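# Move foam block into closet shelf, then close closet

## Task

Pick up the foam block lying on the desk, set it on the closet's second shelf counting up from the floor, and then close the closet completely; the robot must never tip over or finish leaning, or the task counts as failed.

## Robot and tools

ROBOT. A simulated Hello Robot Stretch 4, about 1.6 m tall: one omni-wheel base (rim within 0.23 m of its centre), a lift riding a vertical mast, one telescoping arm reaching forward, a three-axis wrist and a five-finger hand. There is a single arm, so every joint target goes in one flat object keyed by joint name.

FRAMES. Base frame: origin on the floor below the base centre, x ahead, y to the left, z up, in metres. hand_pose is reported here for the hand point, which sits 0.045 m in front of the palm (its +z runs along straight fingers, +y out of the palm, +x across the palm away from the thumb); the printed value may be slightly off. base_odometry uses the base frame as it was at scene start; it counts wheel turns only, so slipping looks like travel. Heading is in rad, left positive.

move. One action per call. base holds a relative offset from where the base last reported itself, never a pose: translate_m (forward +, metres, -2 to 2), strafe_m (left +, metres, -2 to 2), rotate_rad (counter-clockwise from above +, radians, -3.2 to 3.2). Only translate_m and strafe_m may be combined (straight-line diagonal, no turning). joints holds absolute targets: lift_m 0 to 1.2 m; arm_m 0 to 0.55 m extension; wrist_yaw_rad -1.134 to 4.276 (0 straight ahead, + to the left, about 3.14 tucked back); wrist_pitch_rad -1.117 to 4.259 (0 level, 1.57 pointing down); wrist_roll_rad -1.117 to 4.259 (0 palm up, 1.57 palm toward the robot's right, 3.14 palm down). Finger targets hand_little, hand_ring, hand_middle, hand_index, hand_thumb_bend, hand_thumb_turn run -1 to 1, +1 open/straight, -1 curled; for the thumb turn +1 is beside the palm and -1 across in front of it. hand_force_limit (-1 to 1, roughly 0 to 10 N fingertip force, 15 N for thumb motors) and hand_speed (-0.96 to 1; full speed from +0.48 up) are settings, not motions. Targets past a range are clipped and reported; other bad values reject the call, unknown keys make it invalid. pace is slow, default, fast or max. speeds caps the top speed of named joints. contact_limits, 0 to 1 (default 0.5), sets how hard arm_m, lift_m or a base command may push before contact_stop; put it only next to its own command. A base limit persists until the next base command. {"end_of_arm": "enable_torque"} alone re-powers wrist motors that shut off. cameras picks images (head_camera, head_left_camera, head_right_camera, wrist_camera, all); blocking false returns early while motion continues, and a later move overrides only what it names.

wait(seconds 0 to 10) lets time pass and returns the state. stop brakes all running motions (braked ones may keep pressing) and re-brakes slack wheels. zoom_image(camera, region [x0,y0,x1,y1] pixels, at most 504 per side) magnifies the latest image of that camera. show_instructions shows the reference pages. finished_scene(scene) ends the current scene by number; the goal must then hold with no robot help.

RESULTS. move line: done, or the worst status. base_status/joint_status per motion: done, moving, off_target (rested short, may still push), contact_stop (blocked, went slack), time_out (gave up the target), limit_stop_at_own_body, limit_stop_at_tilt (lean over 6 degrees: lift, arm and wheels go slack), torque_fault (wrist motor limp until enable_torque). An unplanned stop, refusal, or block makes the rest of that reply's move, wait and finished_scene calls skip. on_its_own reports held/slack/off joints and odd servo currents. lidar_m: 12 distances in 30-degree sectors, first straight ahead, counting counter-clockwise (4th left, 7th behind, 10th right); '-' means nothing seen or closer than 0.25 m. wrist_depth_mm: a 7x7 grid of depths, 100 to 2000 mm. hand_stopped_by lists little, ring, middle, index, thumb_bend, thumb_turn as moving, target, force, stalled or fault; the *_load_n values are fingertip newtons (positive = pushed open) and drop near 0 when a grip is lost. base_tilt in degrees (forward/right positive); turned_by_wheels versus turned_by_imu differing by over about 0.1 rad means a slip or collision. motor_effort is percent with peak in brackets; servo_current in mA.

GRIPPING. The thumb turned fully across plus curled fingers wraps objects roughly 0.035 to 0.065 m thick. Close slowly (hand_speed -0.94 or lower) for a soft grip; a motor only starts when its target changes. To squeeze harder raise hand_force_limit and send a more-closed target. The wrist camera sits behind the palm's heel and can bump things.

CAUTIONS. Keep the hand off the base at low lift, avoid pitching up with large roll or yaw-right, and keep yaw under about 3.4 when extended. Carrying over 1 kg with arm_m above 0.2 while driving or turning risks tipping; strong steady pushes with a raised hand (e.g. shoving the closet door) can also tip it, so use low contact limits. Do not drop the object from height, slam the door, hit furniture hard or overload fingers. A lift carrying load needs lift_m contact limit of at least 0.15 per kilogram-ish. Loose objects may occasionally get nudged.

Each tool is called after "Emit:" as a command line: name --argument value for each argument, lists and objects as JSON in quotes; but a table of rows of numbers goes row by row, as --pt "numbers of a row", without its own name.

Reference images:

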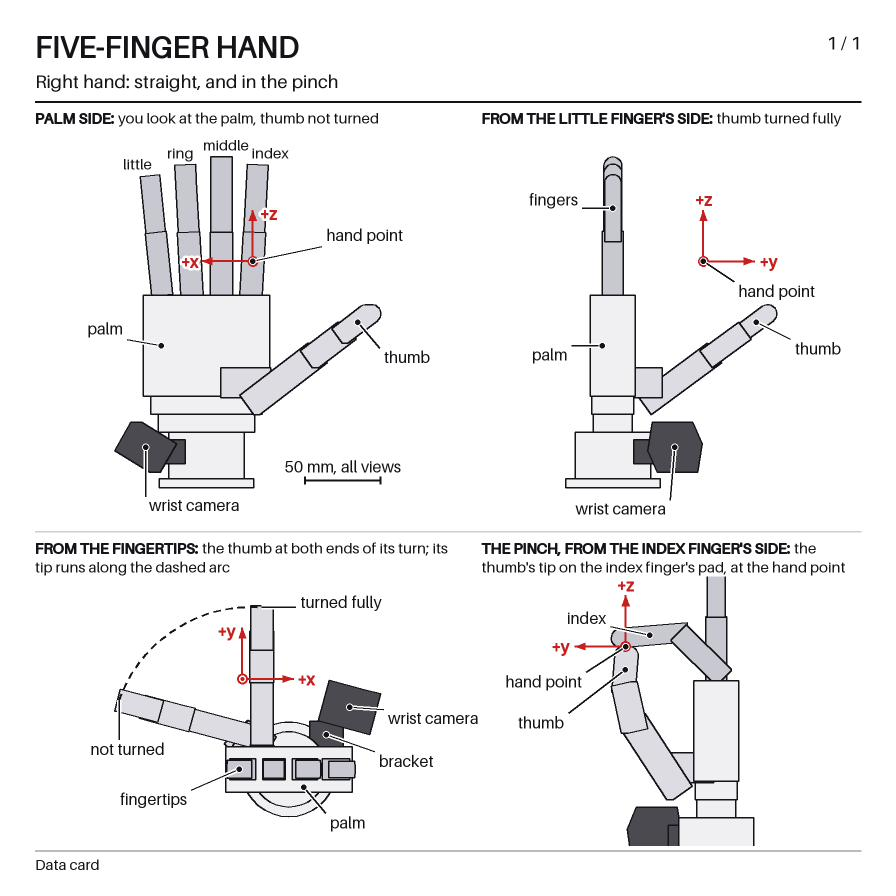

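## Session

Emit:
move

Scene clock: 0.00 s.
base_odometry: x=+0.000 y=+0.000 heading=+0.000
turned_by_wheels: +0.000
turned_by_imu: +0.000
base_tilt: forward=+0.0 right=+0.1
lidar_m: 1.77 1.67 1.74 2.12 2.07 2.22 2.65 2.52 2.63 1.30 1.21 1.27
base_status: not commanded
joint_positions: lift_m=+0.172 arm_m=+0.002 wrist_yaw_rad=+3.192 wrist_pitch_rad=+0.003 wrist_roll_rad=+0.000 hand_little=+1.000 hand_ring=+1.000 hand_middle=+1.000 hand_index=+1.000 hand_thumb_turn=+1.000 hand_thumb_bend=+1.000 hand_force_limit=+0.000 hand_speed=-0.800
joint_status: not commanded
measured_speeds: all 0
hand_stopped_by: target,target,target,target,target,target
little_load_n: 0.0
ring_load_n: 0.0
middle_load_n: 0.0
index_load_n: 0.0
thumb_bend_load_n: 0.0
thumb_turn_load_n: 0.0
motor_effort: lift_m=+21 arm_m=+4 wheel_0=+2 wheel_1=-1 wheel_2=+0
servo_current: wrist_yaw_rad=26 wrist_pitch_rad=52 wrist_roll_rad=39
hand_pose: x=-0.0546 y=+0.1069 z=+0.4101 quat_wxyz=(-0.512, -0.513, +0.488, +0.487) (m; base frame)
wrist_depth_mm: - 142 266 - - - - / - 118 141 - - - 1983 / - 127 166 - - - 1983 / 122 141 196 - - - 1983 / 143 - - - - - - / 229 1537 1499 1708 1756 1756 - / 228 976 111 113 - - -
pictures: head_camera, head_left_camera, head_right_camera, wrist_camera

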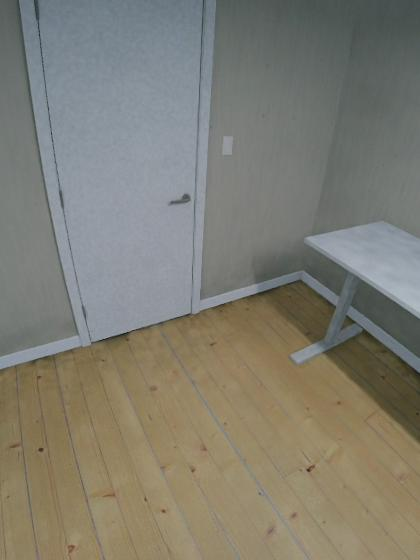

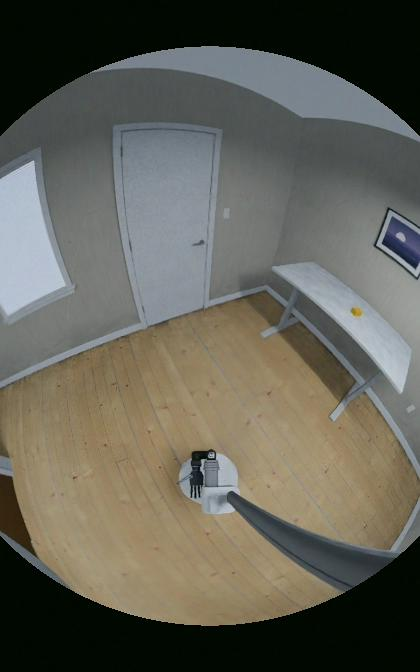

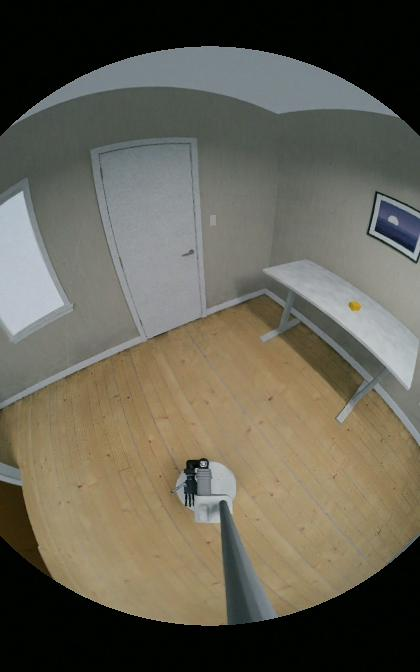

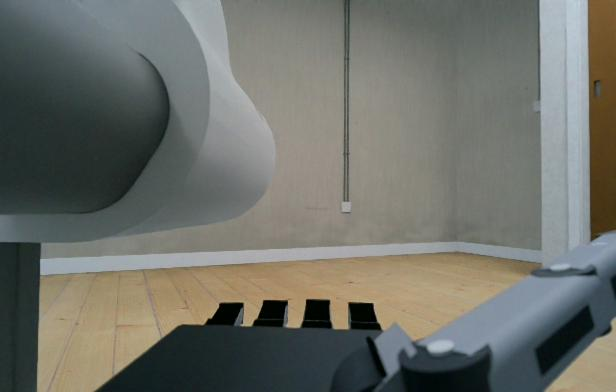

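Emit:
move --base '{"rotate_rad": 1.9}' --cameras '["head_camera","head_left_camera","head_right_camera"]'

Scene clock: 2.60 s.
move: done
base_odometry: x=+0.000 y=+0.000 heading=+1.899
turned_by_wheels: +1.899
turned_by_imu: +1.931
base_tilt: forward=+0.0 right=+0.1
lidar_m: 2.06 2.08 2.78 2.49 2.52 2.22 1.22 1.25 1.52 1.68 1.69 2.05
base_status: done
joint_positions: lift_m=+0.172 arm_m=+0.002 wrist_yaw_rad=+3.192 wrist_pitch_rad=+0.003 wrist_roll_rad=+0.000 hand_little=+1.000 hand_ring=+1.000 hand_middle=+1.000 hand_index=+1.000 hand_thumb_turn=+1.000 hand_thumb_bend=+1.000 hand_force_limit=+0.000 hand_speed=-0.800
joint_status: not commanded
measured_speeds: all 0
hand_stopped_by: target,target,target,target,target,target
little_load_n: 0.0
ring_load_n: 0.0
middle_load_n: 0.0
index_load_n: 0.0
thumb_bend_load_n: 0.0
thumb_turn_load_n: 0.0
motor_effort: lift_m=+22(22) arm_m=+3(4) wheel_0=-7(15) wheel_1=-7(13) wheel_2=-6(13)
servo_current: wrist_yaw_rad=26(39) wrist_pitch_rad=46(59) wrist_roll_rad=39(52)
hand_pose: x=-0.0546 y=+0.1069 z=+0.4101 quat_wxyz=(-0.512, -0.513, +0.488, +0.487) (m; base frame)
wrist_depth_mm: - 141 263 - - - - / - 116 141 - - - - / - 126 164 - - - - / 121 140 195 - - - - / 143 - - - - - - / 227 1537 1499 1576 1756 1756 - / 227 991 111 113 - - -
pictures: head_camera, head_left_camera, head_right_camera

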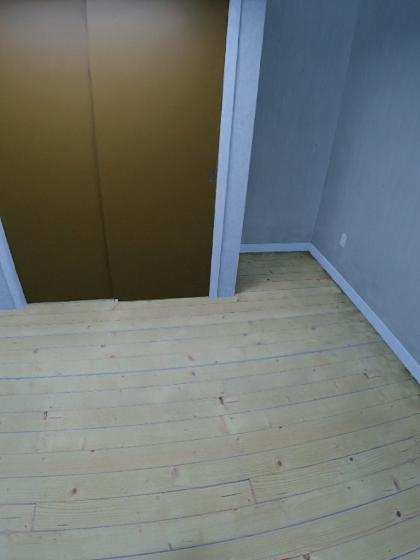

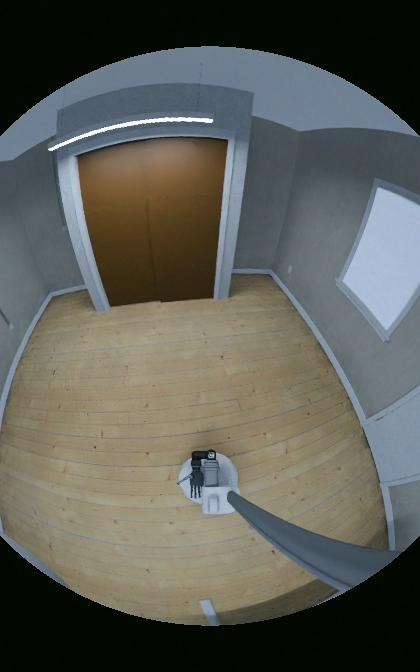

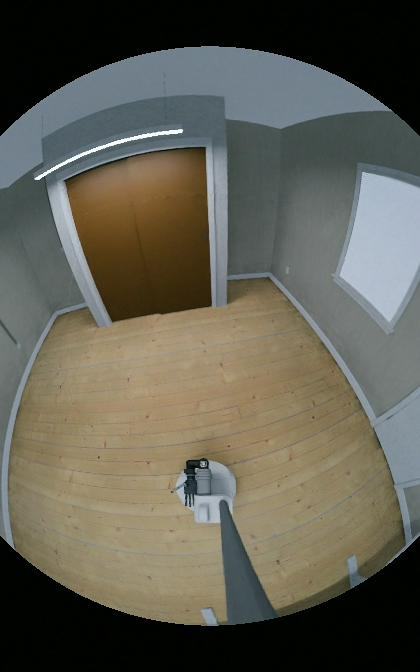

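Emit:
zoom_image --camera "head_camera" --region '[0, 0, 280, 320]'

Emit:
zoom_image --camera "head_left_camera" --region '[50, 100, 260, 330]'

Scaled by 1.575 from the camera's 420x560 image, which has a finer 1200x1600 frame.

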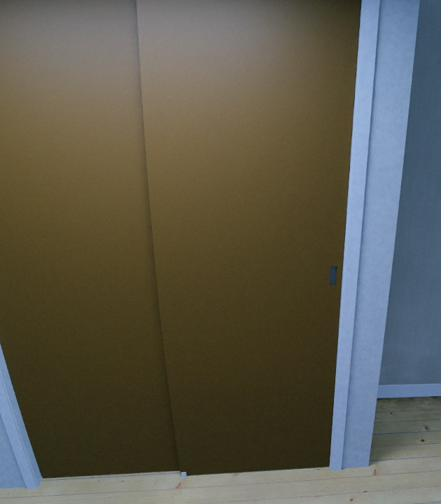

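Scaled by 2.191 from the camera's 420x672 image, which has a finer 600x960 frame.

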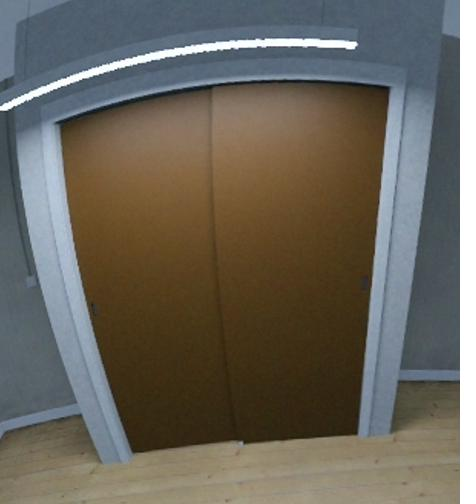

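Emit:
move --base '{"rotate_rad": -2.85}' --cameras '["head_camera","head_left_camera","head_right_camera"]'

Scene clock: 6.67 s.
move: done
base_odometry: x=+0.000 y=+0.000 heading=-0.950
turned_by_wheels: -2.849
turned_by_imu: -2.894
base_tilt: forward=+0.0 right=+0.1
lidar_m: 1.22 1.33 1.72 1.65 1.81 2.10 2.08 2.32 2.57 2.54 2.58 1.24
base_status: done
joint_positions: lift_m=+0.172 arm_m=+0.002 wrist_yaw_rad=+3.192 wrist_pitch_rad=+0.003 wrist_roll_rad=+0.000 hand_little=+1.000 hand_ring=+1.000 hand_middle=+1.000 hand_index=+1.000 hand_thumb_turn=+1.000 hand_thumb_bend=+1.000 hand_force_limit=+0.000 hand_speed=-0.800
joint_status: not commanded
measured_speeds: all 0
hand_stopped_by: target,target,target,target,target,target
little_load_n: 0.0
ring_load_n: 0.0
middle_load_n: 0.0
index_load_n: 0.0
thumb_bend_load_n: 0.0
thumb_turn_load_n: 0.0
motor_effort: lift_m=+22(22) arm_m=-4(4) wheel_0=+5(15) wheel_1=+6(14) wheel_2=+4(13)
servo_current: wrist_yaw_rad=26(39) wrist_pitch_rad=46(59) wrist_roll_rad=52(52)
hand_pose: x=-0.0546 y=+0.1069 z=+0.4101 quat_wxyz=(-0.512, -0.513, +0.488, +0.487) (m; base frame)
wrist_depth_mm: - 142 265 - - - - / - 119 141 - - - - / - 127 166 - - - - / 122 140 196 - - - - / 143 - - - - - - / 228 1499 1537 1708 1756 1756 - / 229 976 111 113 - - -
pictures: head_camera, head_left_camera, head_right_camera

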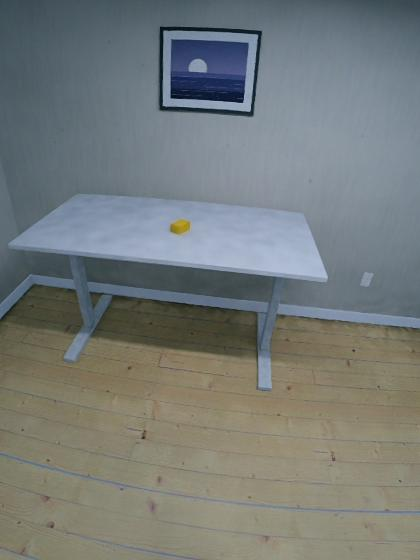

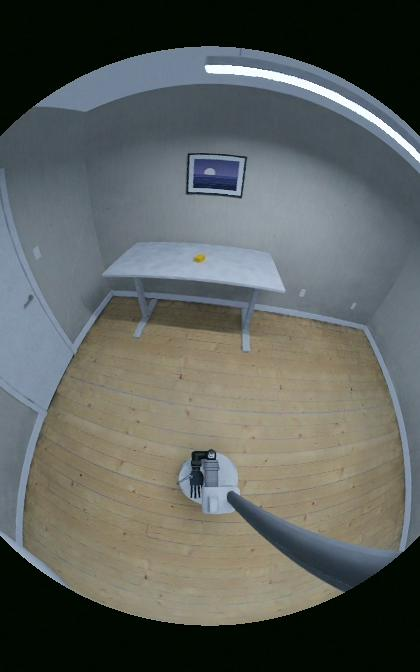

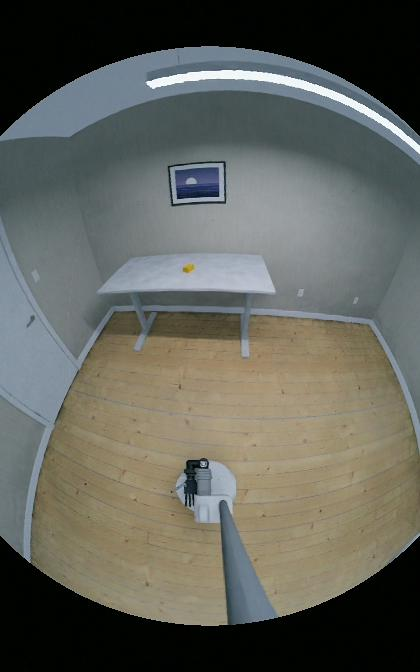

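Emit:
move --joints '{"lift_m": 1.0, "wrist_yaw_rad": 0, "wrist_roll_rad": 3.14}' --cameras '["all"]'

Scene clock: 14.20 s.
move: done
base_odometry: x=+0.000 y=+0.000 heading=-0.950
turned_by_wheels: +0.000
turned_by_imu: +0.003
base_tilt: forward=+0.0 right=+0.1
lidar_m: 1.21 1.34 1.72 1.68 1.76 2.09 2.08 2.31 2.58 2.52 2.57 1.24
base_status: not commanded
joint_positions: lift_m=+1.000 arm_m=+0.002 wrist_yaw_rad=+0.002 wrist_pitch_rad=+0.003 wrist_roll_rad=+3.138 hand_little=+1.000 hand_ring=+1.000 hand_middle=+1.000 hand_index=+1.000 hand_thumb_turn=+1.000 hand_thumb_bend=+1.000 hand_force_limit=+0.000 hand_speed=-0.800
joint_status: all done
measured_speeds: all 0
hand_stopped_by: target,target,target,target,target,target
little_load_n: -0.5
ring_load_n: 0.0
middle_load_n: 0.0
index_load_n: 0.0
thumb_bend_load_n: 0.0
thumb_turn_load_n: 0.0
motor_effort: lift_m=+24(30) arm_m=-4(4) wheel_0=+5(5) wheel_1=+6(7) wheel_2=+4(5)
servo_current: wrist_yaw_rad=33(91) wrist_pitch_rad=46(59) wrist_roll_rad=39(91)
hand_pose: x=+0.3941 y=-0.0563 z=+1.1170 quat_wxyz=(-0.499, +0.502, -0.499, +0.500) (m; base frame)
wrist_depth_mm: - - - - - - 1464 / - - - - - - 1499 / - - - - - - - / - - - - - - - / - - - - - - - / - - 133 201 204 - - / - - 111 113 - - -
pictures: head_camera, head_left_camera, head_right_camera, wrist_camera

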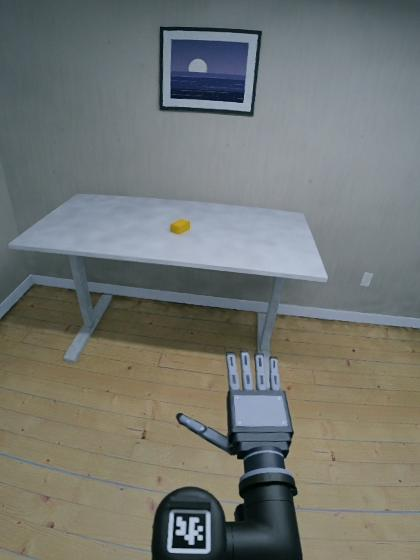

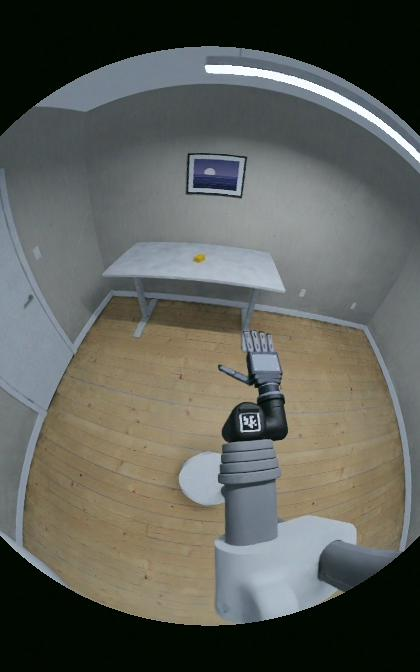

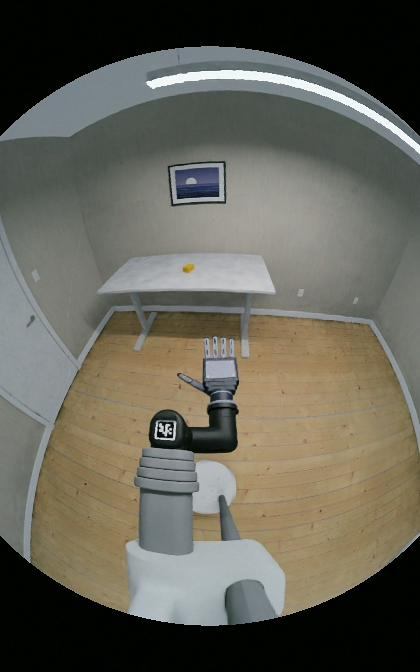

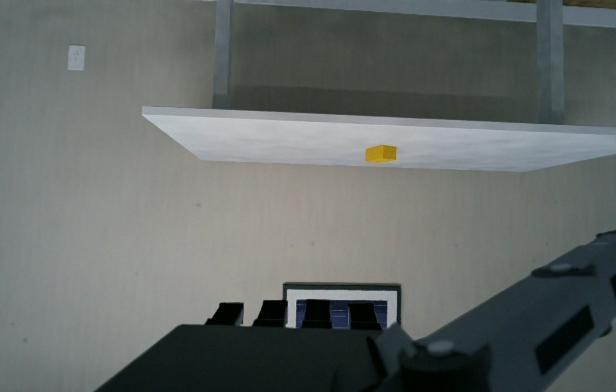

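Emit:
move --base '{"rotate_rad": -0.22}'

Emit:
move --base '{"translate_m": 0.6, "strafe_m": 0.65}' --cameras '["all"]'

Scene clock: 17.73 s.
move: done
base_odometry: x=+0.000 y=+0.000 heading=-1.169
turned_by_wheels: -0.219
turned_by_imu: -0.221
base_tilt: forward=+0.0 right=+0.1
lidar_m: 1.21 1.24 1.64 1.67 1.73 2.22 2.08 2.20 2.72 2.52 2.54 2.17
base_status: done
joint_positions: lift_m=+1.000 arm_m=+0.002 wrist_yaw_rad=+0.002 wrist_pitch_rad=+0.003 wrist_roll_rad=+3.138 hand_little=+1.000 hand_ring=+1.000 hand_middle=+1.000 hand_index=+1.000 hand_thumb_turn=+1.000 hand_thumb_bend=+1.000 hand_force_limit=+0.000 hand_speed=-0.800
joint_status: not commanded
measured_speeds: all 0
hand_stopped_by: target,target,target,target,target,target
little_load_n: 0.0
ring_load_n: 0.0
middle_load_n: -0.5
index_load_n: 0.0
thumb_bend_load_n: 0.0
thumb_turn_load_n: -0.5
motor_effort: lift_m=+25(25) arm_m=-4(4) wheel_0=+6(15) wheel_1=+7(11) wheel_2=+6(11)
servo_current: wrist_yaw_rad=39(39) wrist_pitch_rad=46(52) wrist_roll_rad=46(52)
hand_pose: x=+0.3940 y=-0.0565 z=+1.1170 quat_wxyz=(-0.499, +0.502, -0.499, +0.500) (m; base frame)
wrist_depth_mm: - - - 1430 - - - / - - - - - - - / - - - - - - - / - - - - - - - / - - - - - - - / - - 133 182 1708 - - / - - 111 113 - - -
pictures: none

Scene clock: 22.13 s.
move: done
base_odometry: x=+0.832 y=-0.298 heading=-1.169
turned_by_wheels: -0.001
turned_by_imu: +0.003
base_tilt: forward=+0.0 right=+0.1
lidar_m: 0.55 0.57 0.73 1.04 1.12 1.46 2.76 2.83 3.36 3.10 0.90 0.62
base_status: done
joint_positions: lift_m=+1.000 arm_m=+0.002 wrist_yaw_rad=+0.002 wrist_pitch_rad=+0.003 wrist_roll_rad=+3.138 hand_little=+1.000 hand_ring=+1.000 hand_middle=+1.000 hand_index=+1.000 hand_thumb_turn=+1.000 hand_thumb_bend=+1.000 hand_force_limit=+0.000 hand_speed=-0.800
joint_status: not commanded
measured_speeds: all 0
hand_stopped_by: target,target,target,target,target,target
little_load_n: 0.0
ring_load_n: 0.0
middle_load_n: 0.0
index_load_n: 0.0
thumb_bend_load_n: 0.0
thumb_turn_load_n: -0.5
motor_effort: lift_m=+24(25) arm_m=-4(4) wheel_0=-7(13) wheel_1=+5(15) wheel_2=-5(12)
servo_current: wrist_yaw_rad=33(46) wrist_pitch_rad=52(59) wrist_roll_rad=46(59)
hand_pose: x=+0.3940 y=-0.0565 z=+1.1171 quat_wxyz=(-0.499, +0.502, -0.499, +0.500) (m; base frame)
wrist_depth_mm: - - - - - - - / - - - - - - - / - - - - - - - / - - - - - - - / - - - - - - - / - - 133 182 - - - / - - 111 113 - - -
pictures: head_camera, head_left_camera, head_right_camera, wrist_camera

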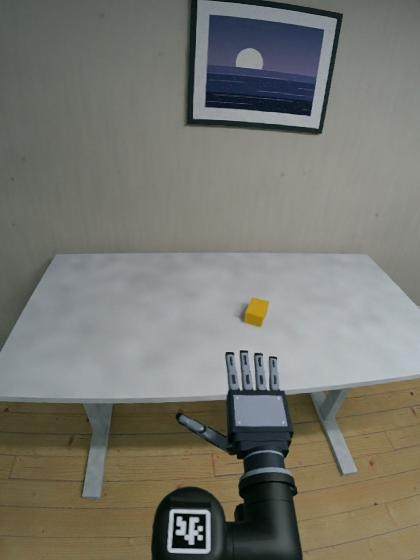

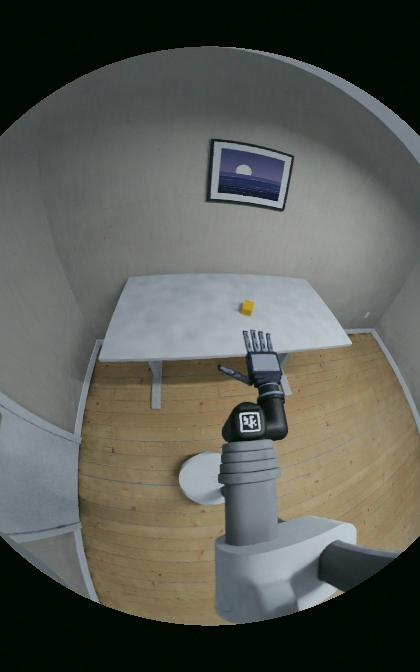

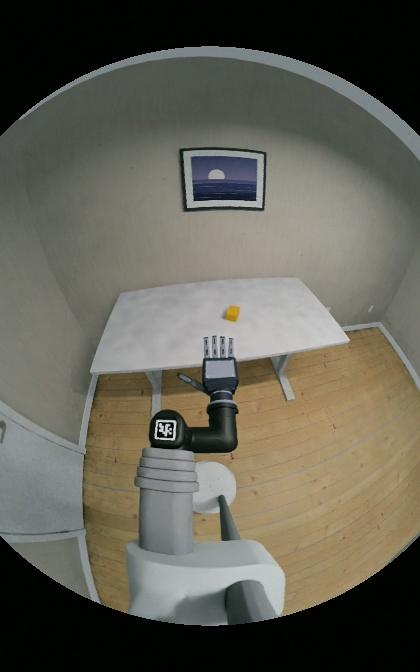

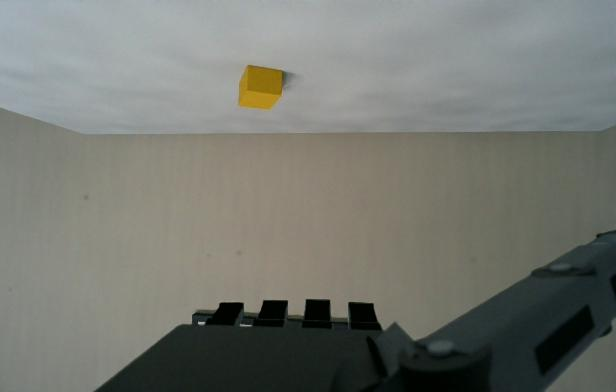

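Emit:
zoom_image --camera "wrist_camera" --region '[200, 40, 330, 140]'

Emit:
zoom_image --camera "head_camera" --region '[200, 270, 310, 400]'

Scaled by 3.877.

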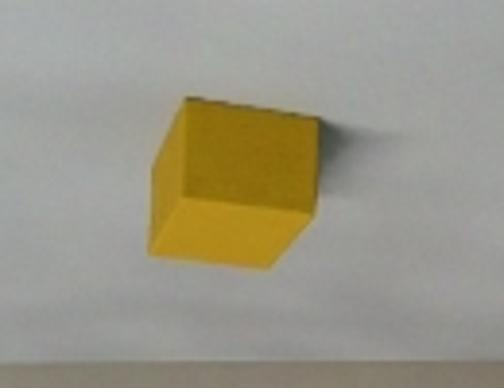

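Scaled by 3.877 from the camera's 420x560 image, which has a finer 1200x1600 frame.

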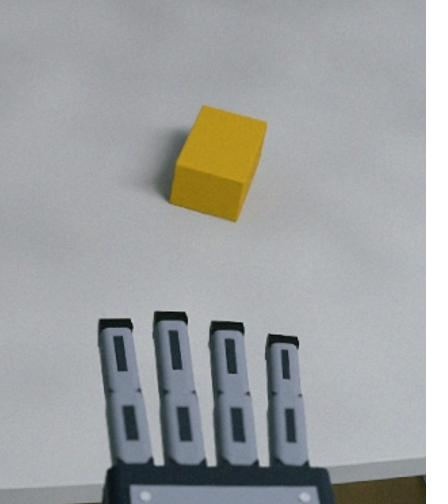

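Emit:
move --joints '{"arm_m": 0.15, "wrist_roll_rad": 1.57, "hand_thumb_turn": -1}' --cameras '["all"]'

Scene clock: 31.67 s.
move: done
base_odometry: x=+0.832 y=-0.298 heading=-1.169
turned_by_wheels: +0.000
turned_by_imu: +0.004
base_tilt: forward=+0.0 right=+0.1
lidar_m: 0.56 0.61 0.74 1.05 1.10 1.47 2.76 2.81 3.32 3.12 0.92 0.65
base_status: not commanded
joint_positions: lift_m=+1.000 arm_m=+0.150 wrist_yaw_rad=+0.001 wrist_pitch_rad=+0.003 wrist_roll_rad=+1.573 hand_little=+1.000 hand_ring=+1.000 hand_middle=+1.000 hand_index=+1.000 hand_thumb_turn=-1.000 hand_thumb_bend=+1.000 hand_force_limit=+0.000 hand_speed=-0.800
joint_status: all done
measured_speeds: all 0
hand_stopped_by: target,target,target,target,target,target
little_load_n: 0.0
ring_load_n: 0.0
middle_load_n: 0.0
index_load_n: 0.0
thumb_bend_load_n: 0.0
thumb_turn_load_n: 0.0
motor_effort: lift_m=+24(24) arm_m=+4(9) wheel_0=-7(7) wheel_1=+5(5) wheel_2=-5(6)
servo_current: wrist_yaw_rad=39(46) wrist_pitch_rad=39(59) wrist_roll_rad=46(98)
hand_pose: x=+0.5424 y=-0.1472 z=+1.1465 quat_wxyz=(-0.001, +0.708, +0.000, +0.706) (m; base frame)
wrist_depth_mm: - - - - - - - / - - - - - - - / 1042 1025 1025 - - - - / 1008 1025 1008 - - - - / 991 1008 991 - - - - / - - 133 - - - - / - - 111 112 - - -
pictures: head_camera, head_left_camera, head_right_camera, wrist_camera

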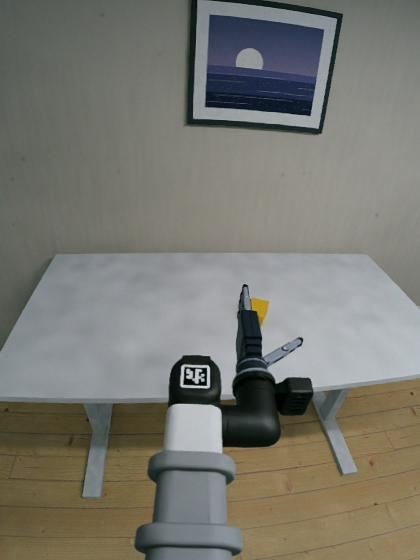

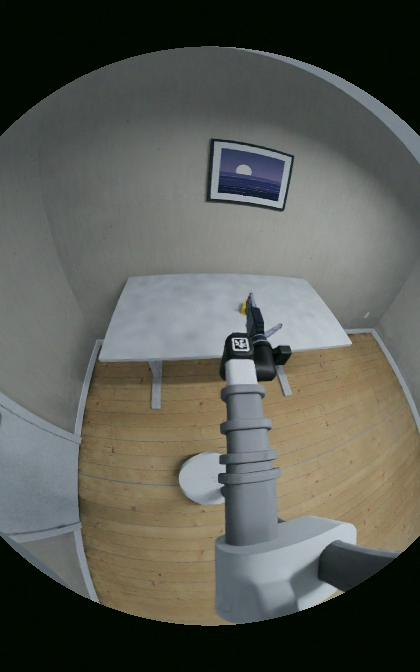

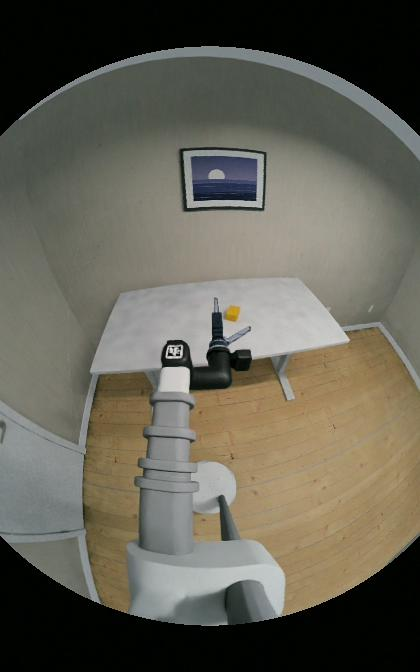

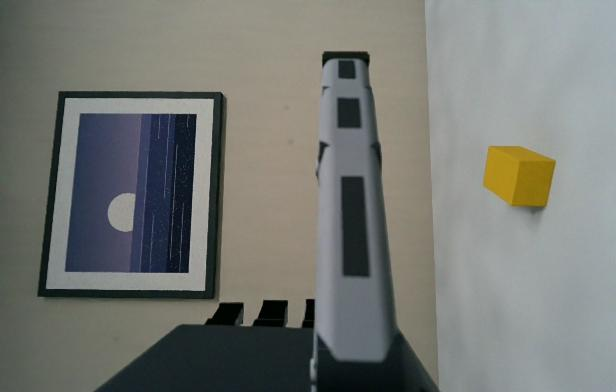

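Emit:
zoom_image --camera "wrist_camera" --region '[420, 120, 600, 240]'

Scaled by 2.800.

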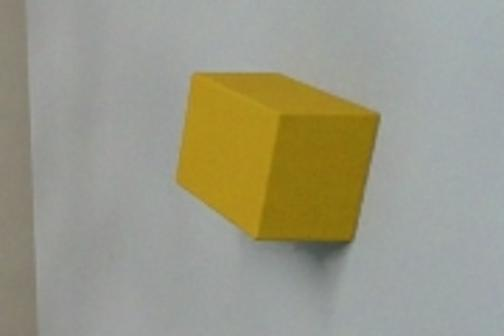

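Emit:
move --joints '{"arm_m": 0.28, "wrist_yaw_rad": -0.36, "wrist_pitch_rad": 0.2, "lift_m": 0.95}' --base '{"strafe_m": 0.09}' --cameras '["all"]'

Scene clock: 37.90 s.
move: done
base_odometry: x=+0.915 y=-0.263 heading=-1.170
turned_by_wheels: +0.000
turned_by_imu: +0.002
base_tilt: forward=+0.0 right=+0.1
lidar_m: 0.54 0.57 1.11 0.97 1.03 1.35 2.78 2.83 3.44 3.19 0.94 0.61
base_status: done
joint_positions: lift_m=+0.950 arm_m=+0.280 wrist_yaw_rad=-0.358 wrist_pitch_rad=+0.201 wrist_roll_rad=+1.573 hand_little=+1.000 hand_ring=+1.000 hand_middle=+1.000 hand_index=+1.000 hand_thumb_turn=-1.000 hand_thumb_bend=+1.000 hand_force_limit=+0.000 hand_speed=-0.800
joint_status: all done
measured_speeds: all 0
hand_stopped_by: target,target,target,target,target,target
little_load_n: -0.5
ring_load_n: 0.0
middle_load_n: 0.0
index_load_n: 0.0
thumb_bend_load_n: 0.0
thumb_turn_load_n: 0.0
motor_effort: lift_m=+18(24) arm_m=+4(9) wheel_0=-6(19) wheel_1=+5(15) wheel_2=+0(5)
servo_current: wrist_yaw_rad=26(85) wrist_pitch_rad=52(98) wrist_roll_rad=39(52)
hand_pose: x=+0.5966 y=-0.2121 z=+1.0541 quat_wxyz=(+0.112, +0.762, -0.139, +0.623) (m; base frame)
wrist_depth_mm: - - - - - - - / - - - - - - - / - - - - - - - / 931 - - - - - - / 878 - - - - - - / 831 854 133 - - - - / 788 820 111 113 - - -
pictures: head_camera, head_left_camera, head_right_camera, wrist_camera

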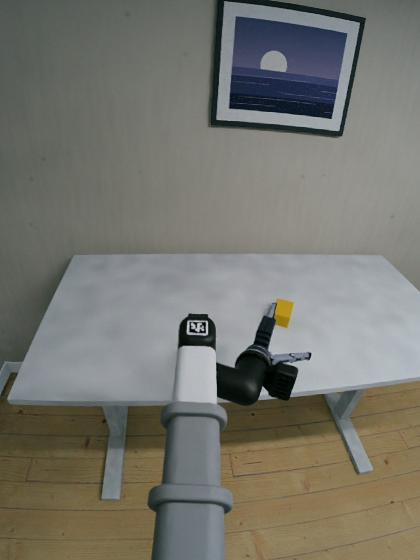

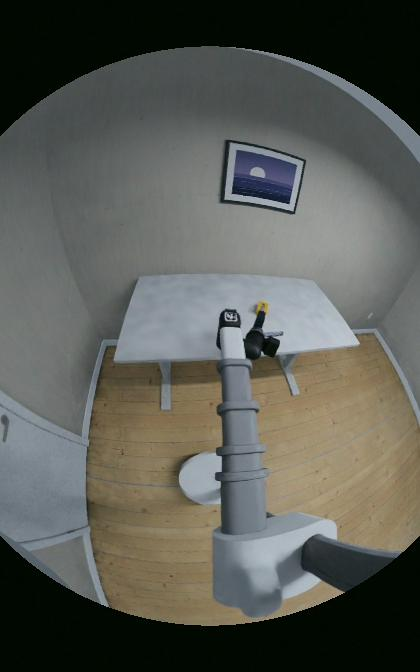

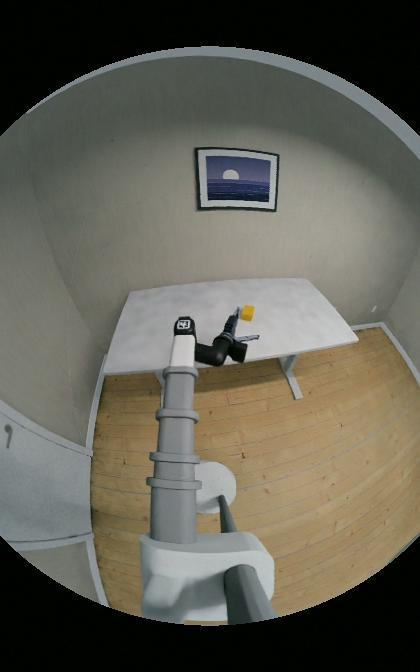

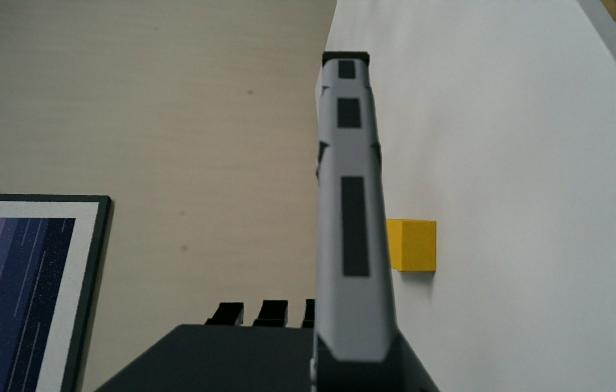

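Emit:
zoom_image --camera "wrist_camera" --region '[370, 190, 470, 300]'

Scaled by 4.582.

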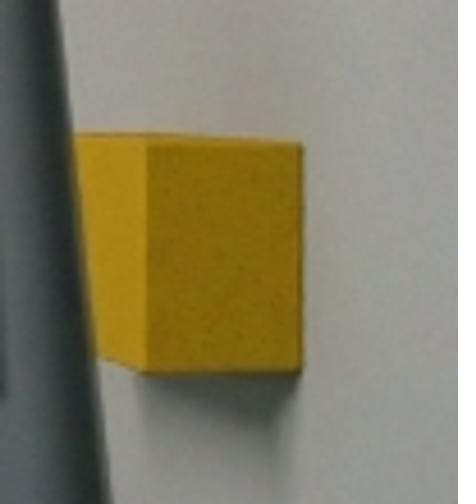

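Emit:
move --joints '{"arm_m": 0.31, "lift_m": 0.87}' --base '{"strafe_m": 0.023}' --cameras '["all"]' --contact_limits '{"lift_m": 0.2}'

Emit:
zoom_image --camera "wrist_camera" --region '[300, 140, 460, 300]'

Scene clock: 41.53 s.
move: done
base_odometry: x=+0.936 y=-0.254 heading=-1.170
turned_by_wheels: +0.000
turned_by_imu: +0.002
base_tilt: forward=+0.0 right=+0.1
lidar_m: 0.54 0.56 1.10 0.96 0.99 1.33 2.76 2.83 3.47 3.21 0.92 0.62
base_status: done
joint_positions: lift_m=+0.870 arm_m=+0.310 wrist_yaw_rad=-0.358 wrist_pitch_rad=+0.201 wrist_roll_rad=+1.573 hand_little=+1.000 hand_ring=+1.000 hand_middle=+1.000 hand_index=+1.000 hand_thumb_turn=-1.000 hand_thumb_bend=+1.000 hand_force_limit=+0.000 hand_speed=-0.800
joint_status: all done
measured_speeds: all 0
hand_stopped_by: target,target,target,target,target,target
little_load_n: 0.0
ring_load_n: 0.0
middle_load_n: 0.0
index_load_n: 0.0
thumb_bend_load_n: 0.0
thumb_turn_load_n: 0.0
motor_effort: lift_m=+18(19) arm_m=+4(11) wheel_0=-3(16) wheel_1=+2(14) wheel_2=+0(1)
servo_current: wrist_yaw_rad=33(39) wrist_pitch_rad=52(52) wrist_roll_rad=46(52)
contact_limits: lift_m 0.2
hand_pose: x=+0.6265 y=-0.2121 z=+0.9741 quat_wxyz=(+0.112, +0.762, -0.139, +0.623) (m; base frame)
wrist_depth_mm: - - - - - - 206 / - - - - - - 197 / - - - - - - 197 / 891 - - - - - 196 / 854 - - - - - 196 / 809 842 200 - - - 196 / 768 788 111 112 - - 195
pictures: head_camera, head_left_camera, head_right_camera, wrist_camera

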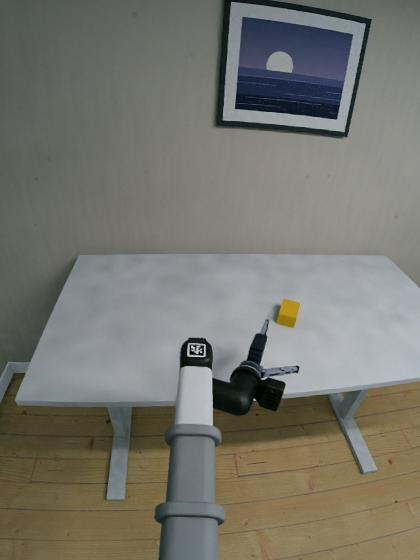

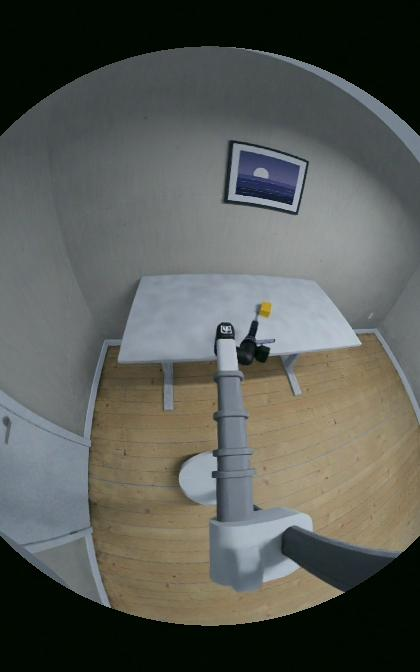

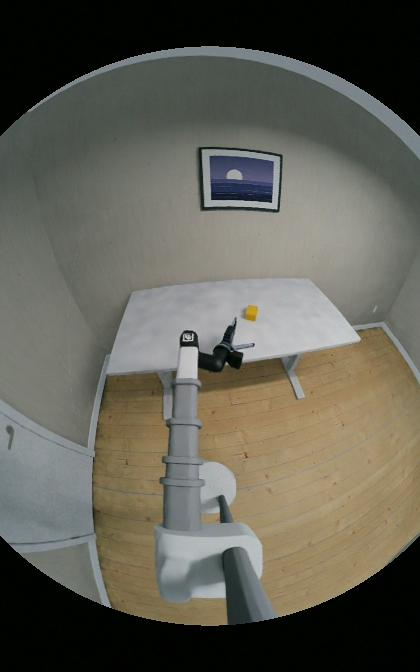

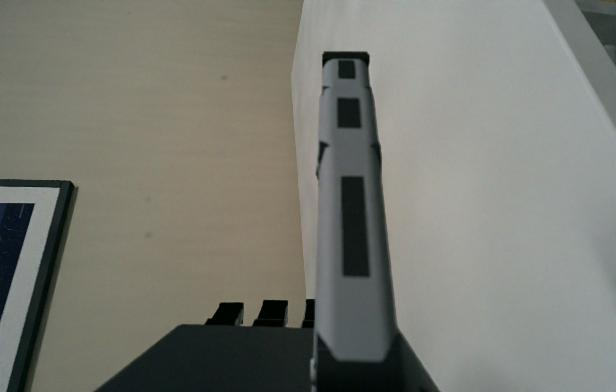

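Scaled by 3.150.

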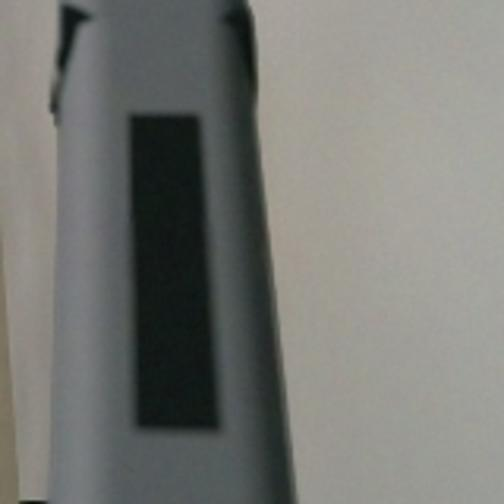

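Emit:
move --joints '{"lift_m": 0.92}' --cameras '["wrist_camera"]'

Scene clock: 43.93 s.
move: done
base_odometry: x=+0.936 y=-0.254 heading=-1.170
turned_by_wheels: +0.000
turned_by_imu: +0.001
base_tilt: forward=+0.0 right=+0.1
lidar_m: 0.54 0.55 1.09 0.96 1.00 1.32 2.75 2.82 3.47 3.21 0.94 0.59
base_status: not commanded
joint_positions: lift_m=+0.920 arm_m=+0.310 wrist_yaw_rad=-0.358 wrist_pitch_rad=+0.201 wrist_roll_rad=+1.573 hand_little=+1.000 hand_ring=+1.000 hand_middle=+1.000 hand_index=+1.000 hand_thumb_turn=-1.000 hand_thumb_bend=+1.000 hand_force_limit=+0.000 hand_speed=-0.800
joint_status: all done
measured_speeds: all 0
hand_stopped_by: target,target,target,target,target,target
little_load_n: 0.0
ring_load_n: 0.0
middle_load_n: 0.0
index_load_n: 0.0
thumb_bend_load_n: 0.0
thumb_turn_load_n: 0.0
motor_effort: lift_m=+25(28) arm_m=+4(5) wheel_0=-3(3) wheel_1=+2(2) wheel_2=+1(1)
servo_current: wrist_yaw_rad=26(39) wrist_pitch_rad=46(52) wrist_roll_rad=52(52)
hand_pose: x=+0.6265 y=-0.2121 z=+1.0235 quat_wxyz=(+0.112, +0.762, -0.139, +0.623) (m; base frame)
wrist_depth_mm: - - - - - - - / - - - - - - - / - - - - - - - / 904 - - - - - - / 854 - - - - - - / 798 842 200 - - - - / 759 778 111 112 - - -
pictures: wrist_camera

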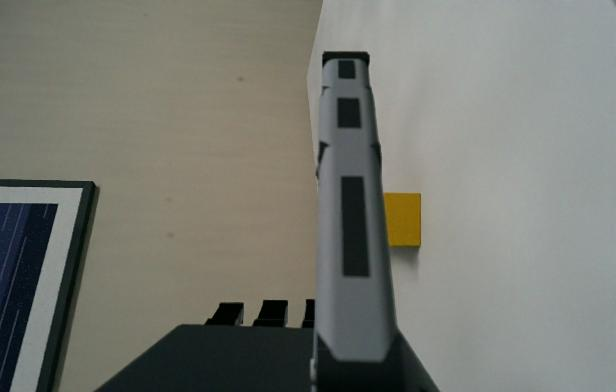

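Emit:
move --joints '{"arm_m": 0.475}' --base '{"strafe_m": -0.043}'

Emit:
move --joints '{"lift_m": 0.83}' --contact_limits '{"lift_m": 0.1}' --cameras '["all"]' --pace "slow"

Emit:
zoom_image --camera "wrist_camera" --region '[300, 140, 460, 300]'

Emit:
zoom_image --camera "head_camera" --region '[200, 270, 340, 410]'

Scene clock: 47.30 s.
move: done
base_odometry: x=+0.897 y=-0.271 heading=-1.170
turned_by_wheels: +0.000
turned_by_imu: +0.001
base_tilt: forward=+0.1 right=+0.2
lidar_m: 0.56 0.58 1.12 0.98 1.06 1.40 2.77 2.82 3.42 3.18 0.92 0.61
base_status: done
joint_positions: lift_m=+0.920 arm_m=+0.475 wrist_yaw_rad=-0.359 wrist_pitch_rad=+0.201 wrist_roll_rad=+1.573 hand_little=+1.000 hand_ring=+1.000 hand_middle=+1.000 hand_index=+1.000 hand_thumb_turn=-1.000 hand_thumb_bend=+1.000 hand_force_limit=+0.000 hand_speed=-0.800
joint_status: all done
measured_speeds: all 0
hand_stopped_by: target,target,target,target,target,target
little_load_n: 0.0
ring_load_n: 0.0
middle_load_n: 0.0
index_load_n: 0.0
thumb_bend_load_n: 0.0
thumb_turn_load_n: 0.0
motor_effort: lift_m=+25(25) arm_m=+4(8) wheel_0=+5(15) wheel_1=-6(13) wheel_2=+0(1)
servo_current: wrist_yaw_rad=33(39) wrist_pitch_rad=26(59) wrist_roll_rad=46(59)
hand_pose: x=+0.7915 y=-0.2122 z=+1.0235 quat_wxyz=(+0.112, +0.762, -0.139, +0.623) (m; base frame)
wrist_depth_mm: - - - - - - - / 878 - - - - - - / 831 854 - - - - - / 759 798 831 854 - - - / 707 750 768 798 - - - / 668 691 715 750 - - - / 634 654 111 113 - - -
pictures: none

Scene clock: 48.93 s.
move: done
base_odometry: x=+0.897 y=-0.271 heading=-1.170
turned_by_wheels: +0.000
turned_by_imu: +0.001
base_tilt: forward=+0.0 right=+0.0
lidar_m: 0.54 0.58 1.13 1.01 1.06 1.37 2.75 2.82 3.44 3.17 0.95 0.62
base_status: not commanded
joint_positions: lift_m=+0.830 arm_m=+0.475 wrist_yaw_rad=-0.359 wrist_pitch_rad=+0.201 wrist_roll_rad=+1.573 hand_little=+1.000 hand_ring=+1.000 hand_middle=+1.000 hand_index=+1.000 hand_thumb_turn=-1.000 hand_thumb_bend=+1.000 hand_force_limit=+0.000 hand_speed=-0.800
joint_status: all done
measured_speeds: all 0
hand_stopped_by: target,target,target,target,target,target
little_load_n: 0.0
ring_load_n: -0.5
middle_load_n: 0.0
index_load_n: 0.0
thumb_bend_load_n: 0.0
thumb_turn_load_n: 0.0
motor_effort: lift_m=+17(24) arm_m=+4(4) wheel_0=+5(6) wheel_1=-6(6) wheel_2=+0(1)
servo_current: wrist_yaw_rad=26(39) wrist_pitch_rad=39(59) wrist_roll_rad=33(52)
contact_limits: lift_m 0.1
hand_pose: x=+0.7915 y=-0.2122 z=+0.9341 quat_wxyz=(+0.112, +0.762, -0.139, +0.623) (m; base frame)
wrist_depth_mm: - - - - - 185 154 / 866 - - - - 184 160 / 831 854 - - - 183 154 / 768 798 831 842 - 183 153 / 715 741 778 798 - 182 153 / 676 699 715 202 - 181 152 / 634 647 111 112 - 173 -
pictures: head_camera, head_left_camera, head_right_camera, wrist_camera

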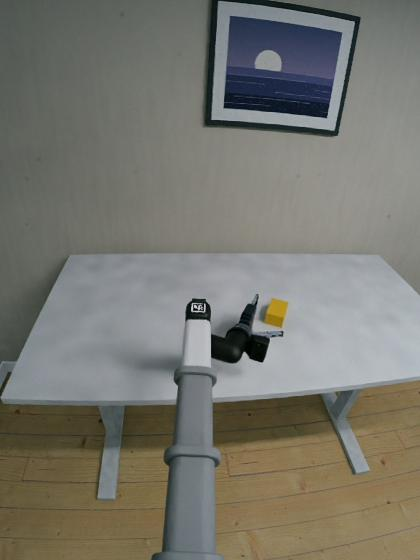

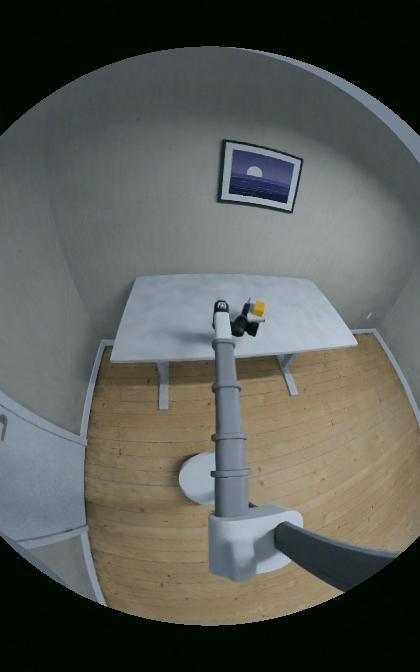

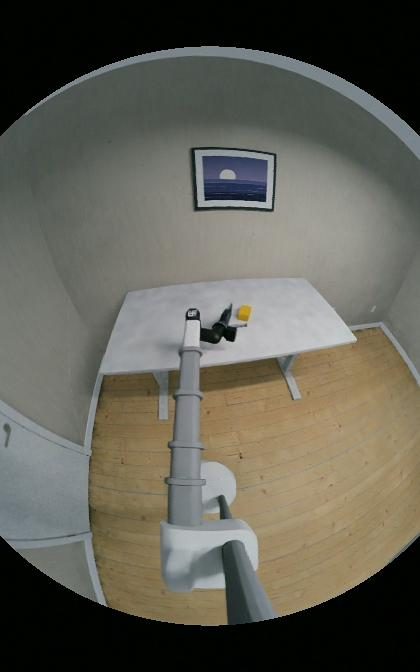

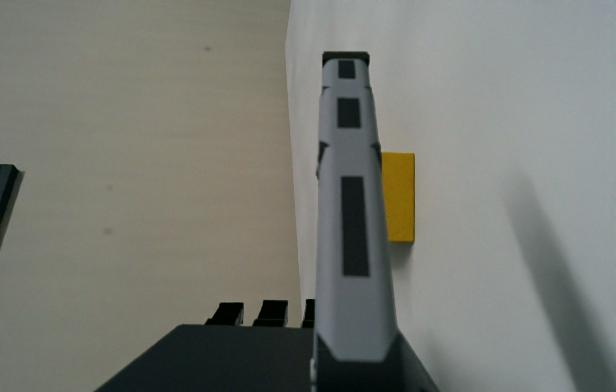

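Scaled by 3.150.

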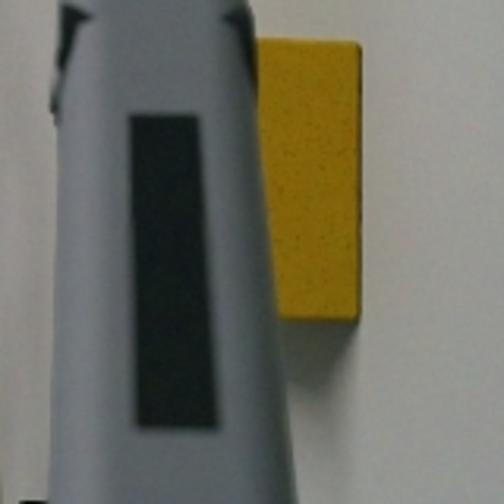

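Scaled by 3.600 from the camera's 420x560 image, which has a finer 1200x1600 frame.

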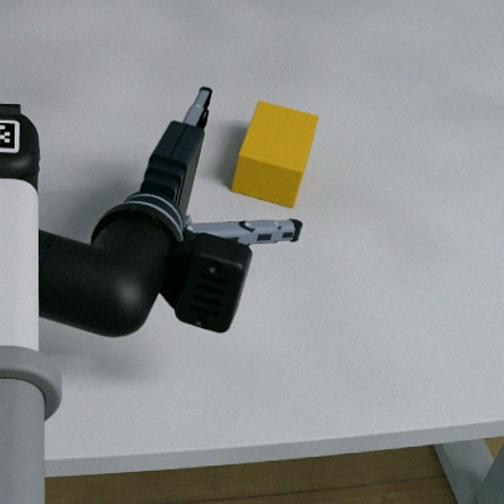

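Emit:
move --joints '{"lift_m": 0.805}' --contact_limits '{"lift_m": 0.1}' --pace "slow"

Emit:
move --base '{"translate_m": 0.06, "strafe_m": -0.0305}' --contact_limits '{"translate_m": 0.2, "strafe_m": 0.2}' --cameras '["all"]' --pace "slow"

Emit:
zoom_image --camera "head_camera" --region '[200, 270, 340, 410]'

Scene clock: 51.57 s.
move: done
base_odometry: x=+0.897 y=-0.271 heading=-1.170
turned_by_wheels: +0.000
turned_by_imu: +0.001
base_tilt: forward=+0.0 right=+0.1
lidar_m: 0.54 0.55 1.13 1.02 1.03 1.40 2.76 2.83 3.40 3.17 0.92 0.60
base_status: not commanded
joint_positions: lift_m=+0.805 arm_m=+0.475 wrist_yaw_rad=-0.359 wrist_pitch_rad=+0.201 wrist_roll_rad=+1.573 hand_little=+1.000 hand_ring=+1.000 hand_middle=+1.000 hand_index=+1.000 hand_thumb_turn=-1.000 hand_thumb_bend=+1.000 hand_force_limit=+0.000 hand_speed=-0.800
joint_status: all done
measured_speeds: all 0
hand_stopped_by: target,target,target,target,target,target
little_load_n: 0.0
ring_load_n: 0.0
middle_load_n: 0.0
index_load_n: 0.0
thumb_bend_load_n: 0.0
thumb_turn_load_n: 0.5
motor_effort: lift_m=+17(21) arm_m=+4(4) wheel_0=+5(6) wheel_1=-6(6) wheel_2=+1(1)
servo_current: wrist_yaw_rad=33(39) wrist_pitch_rad=33(52) wrist_roll_rad=52(52)
contact_limits: lift_m 0.1
hand_pose: x=+0.7915 y=-0.2122 z=+0.9091 quat_wxyz=(+0.112, +0.762, -0.139, +0.623) (m; base frame)
wrist_depth_mm: - - - - 207 154 - / 878 - - - 193 154 - / 831 842 - - 192 153 - / 768 809 831 - - 160 126 / 715 741 768 788 - 151 126 / 676 699 715 200 - 144 - / 634 647 111 112 - 137 -
pictures: none

"contact_limits": translate_m and strafe_m are given together and make one move, which takes one limit: state it under one of them only

Scaled by 3.600 from the camera's 420x560 image, which has a finer 1200x1600 frame.
This view is cut from an older image: the scene may have changed since it was taken.

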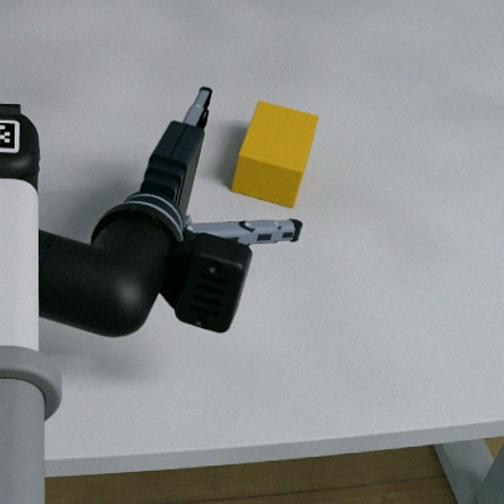

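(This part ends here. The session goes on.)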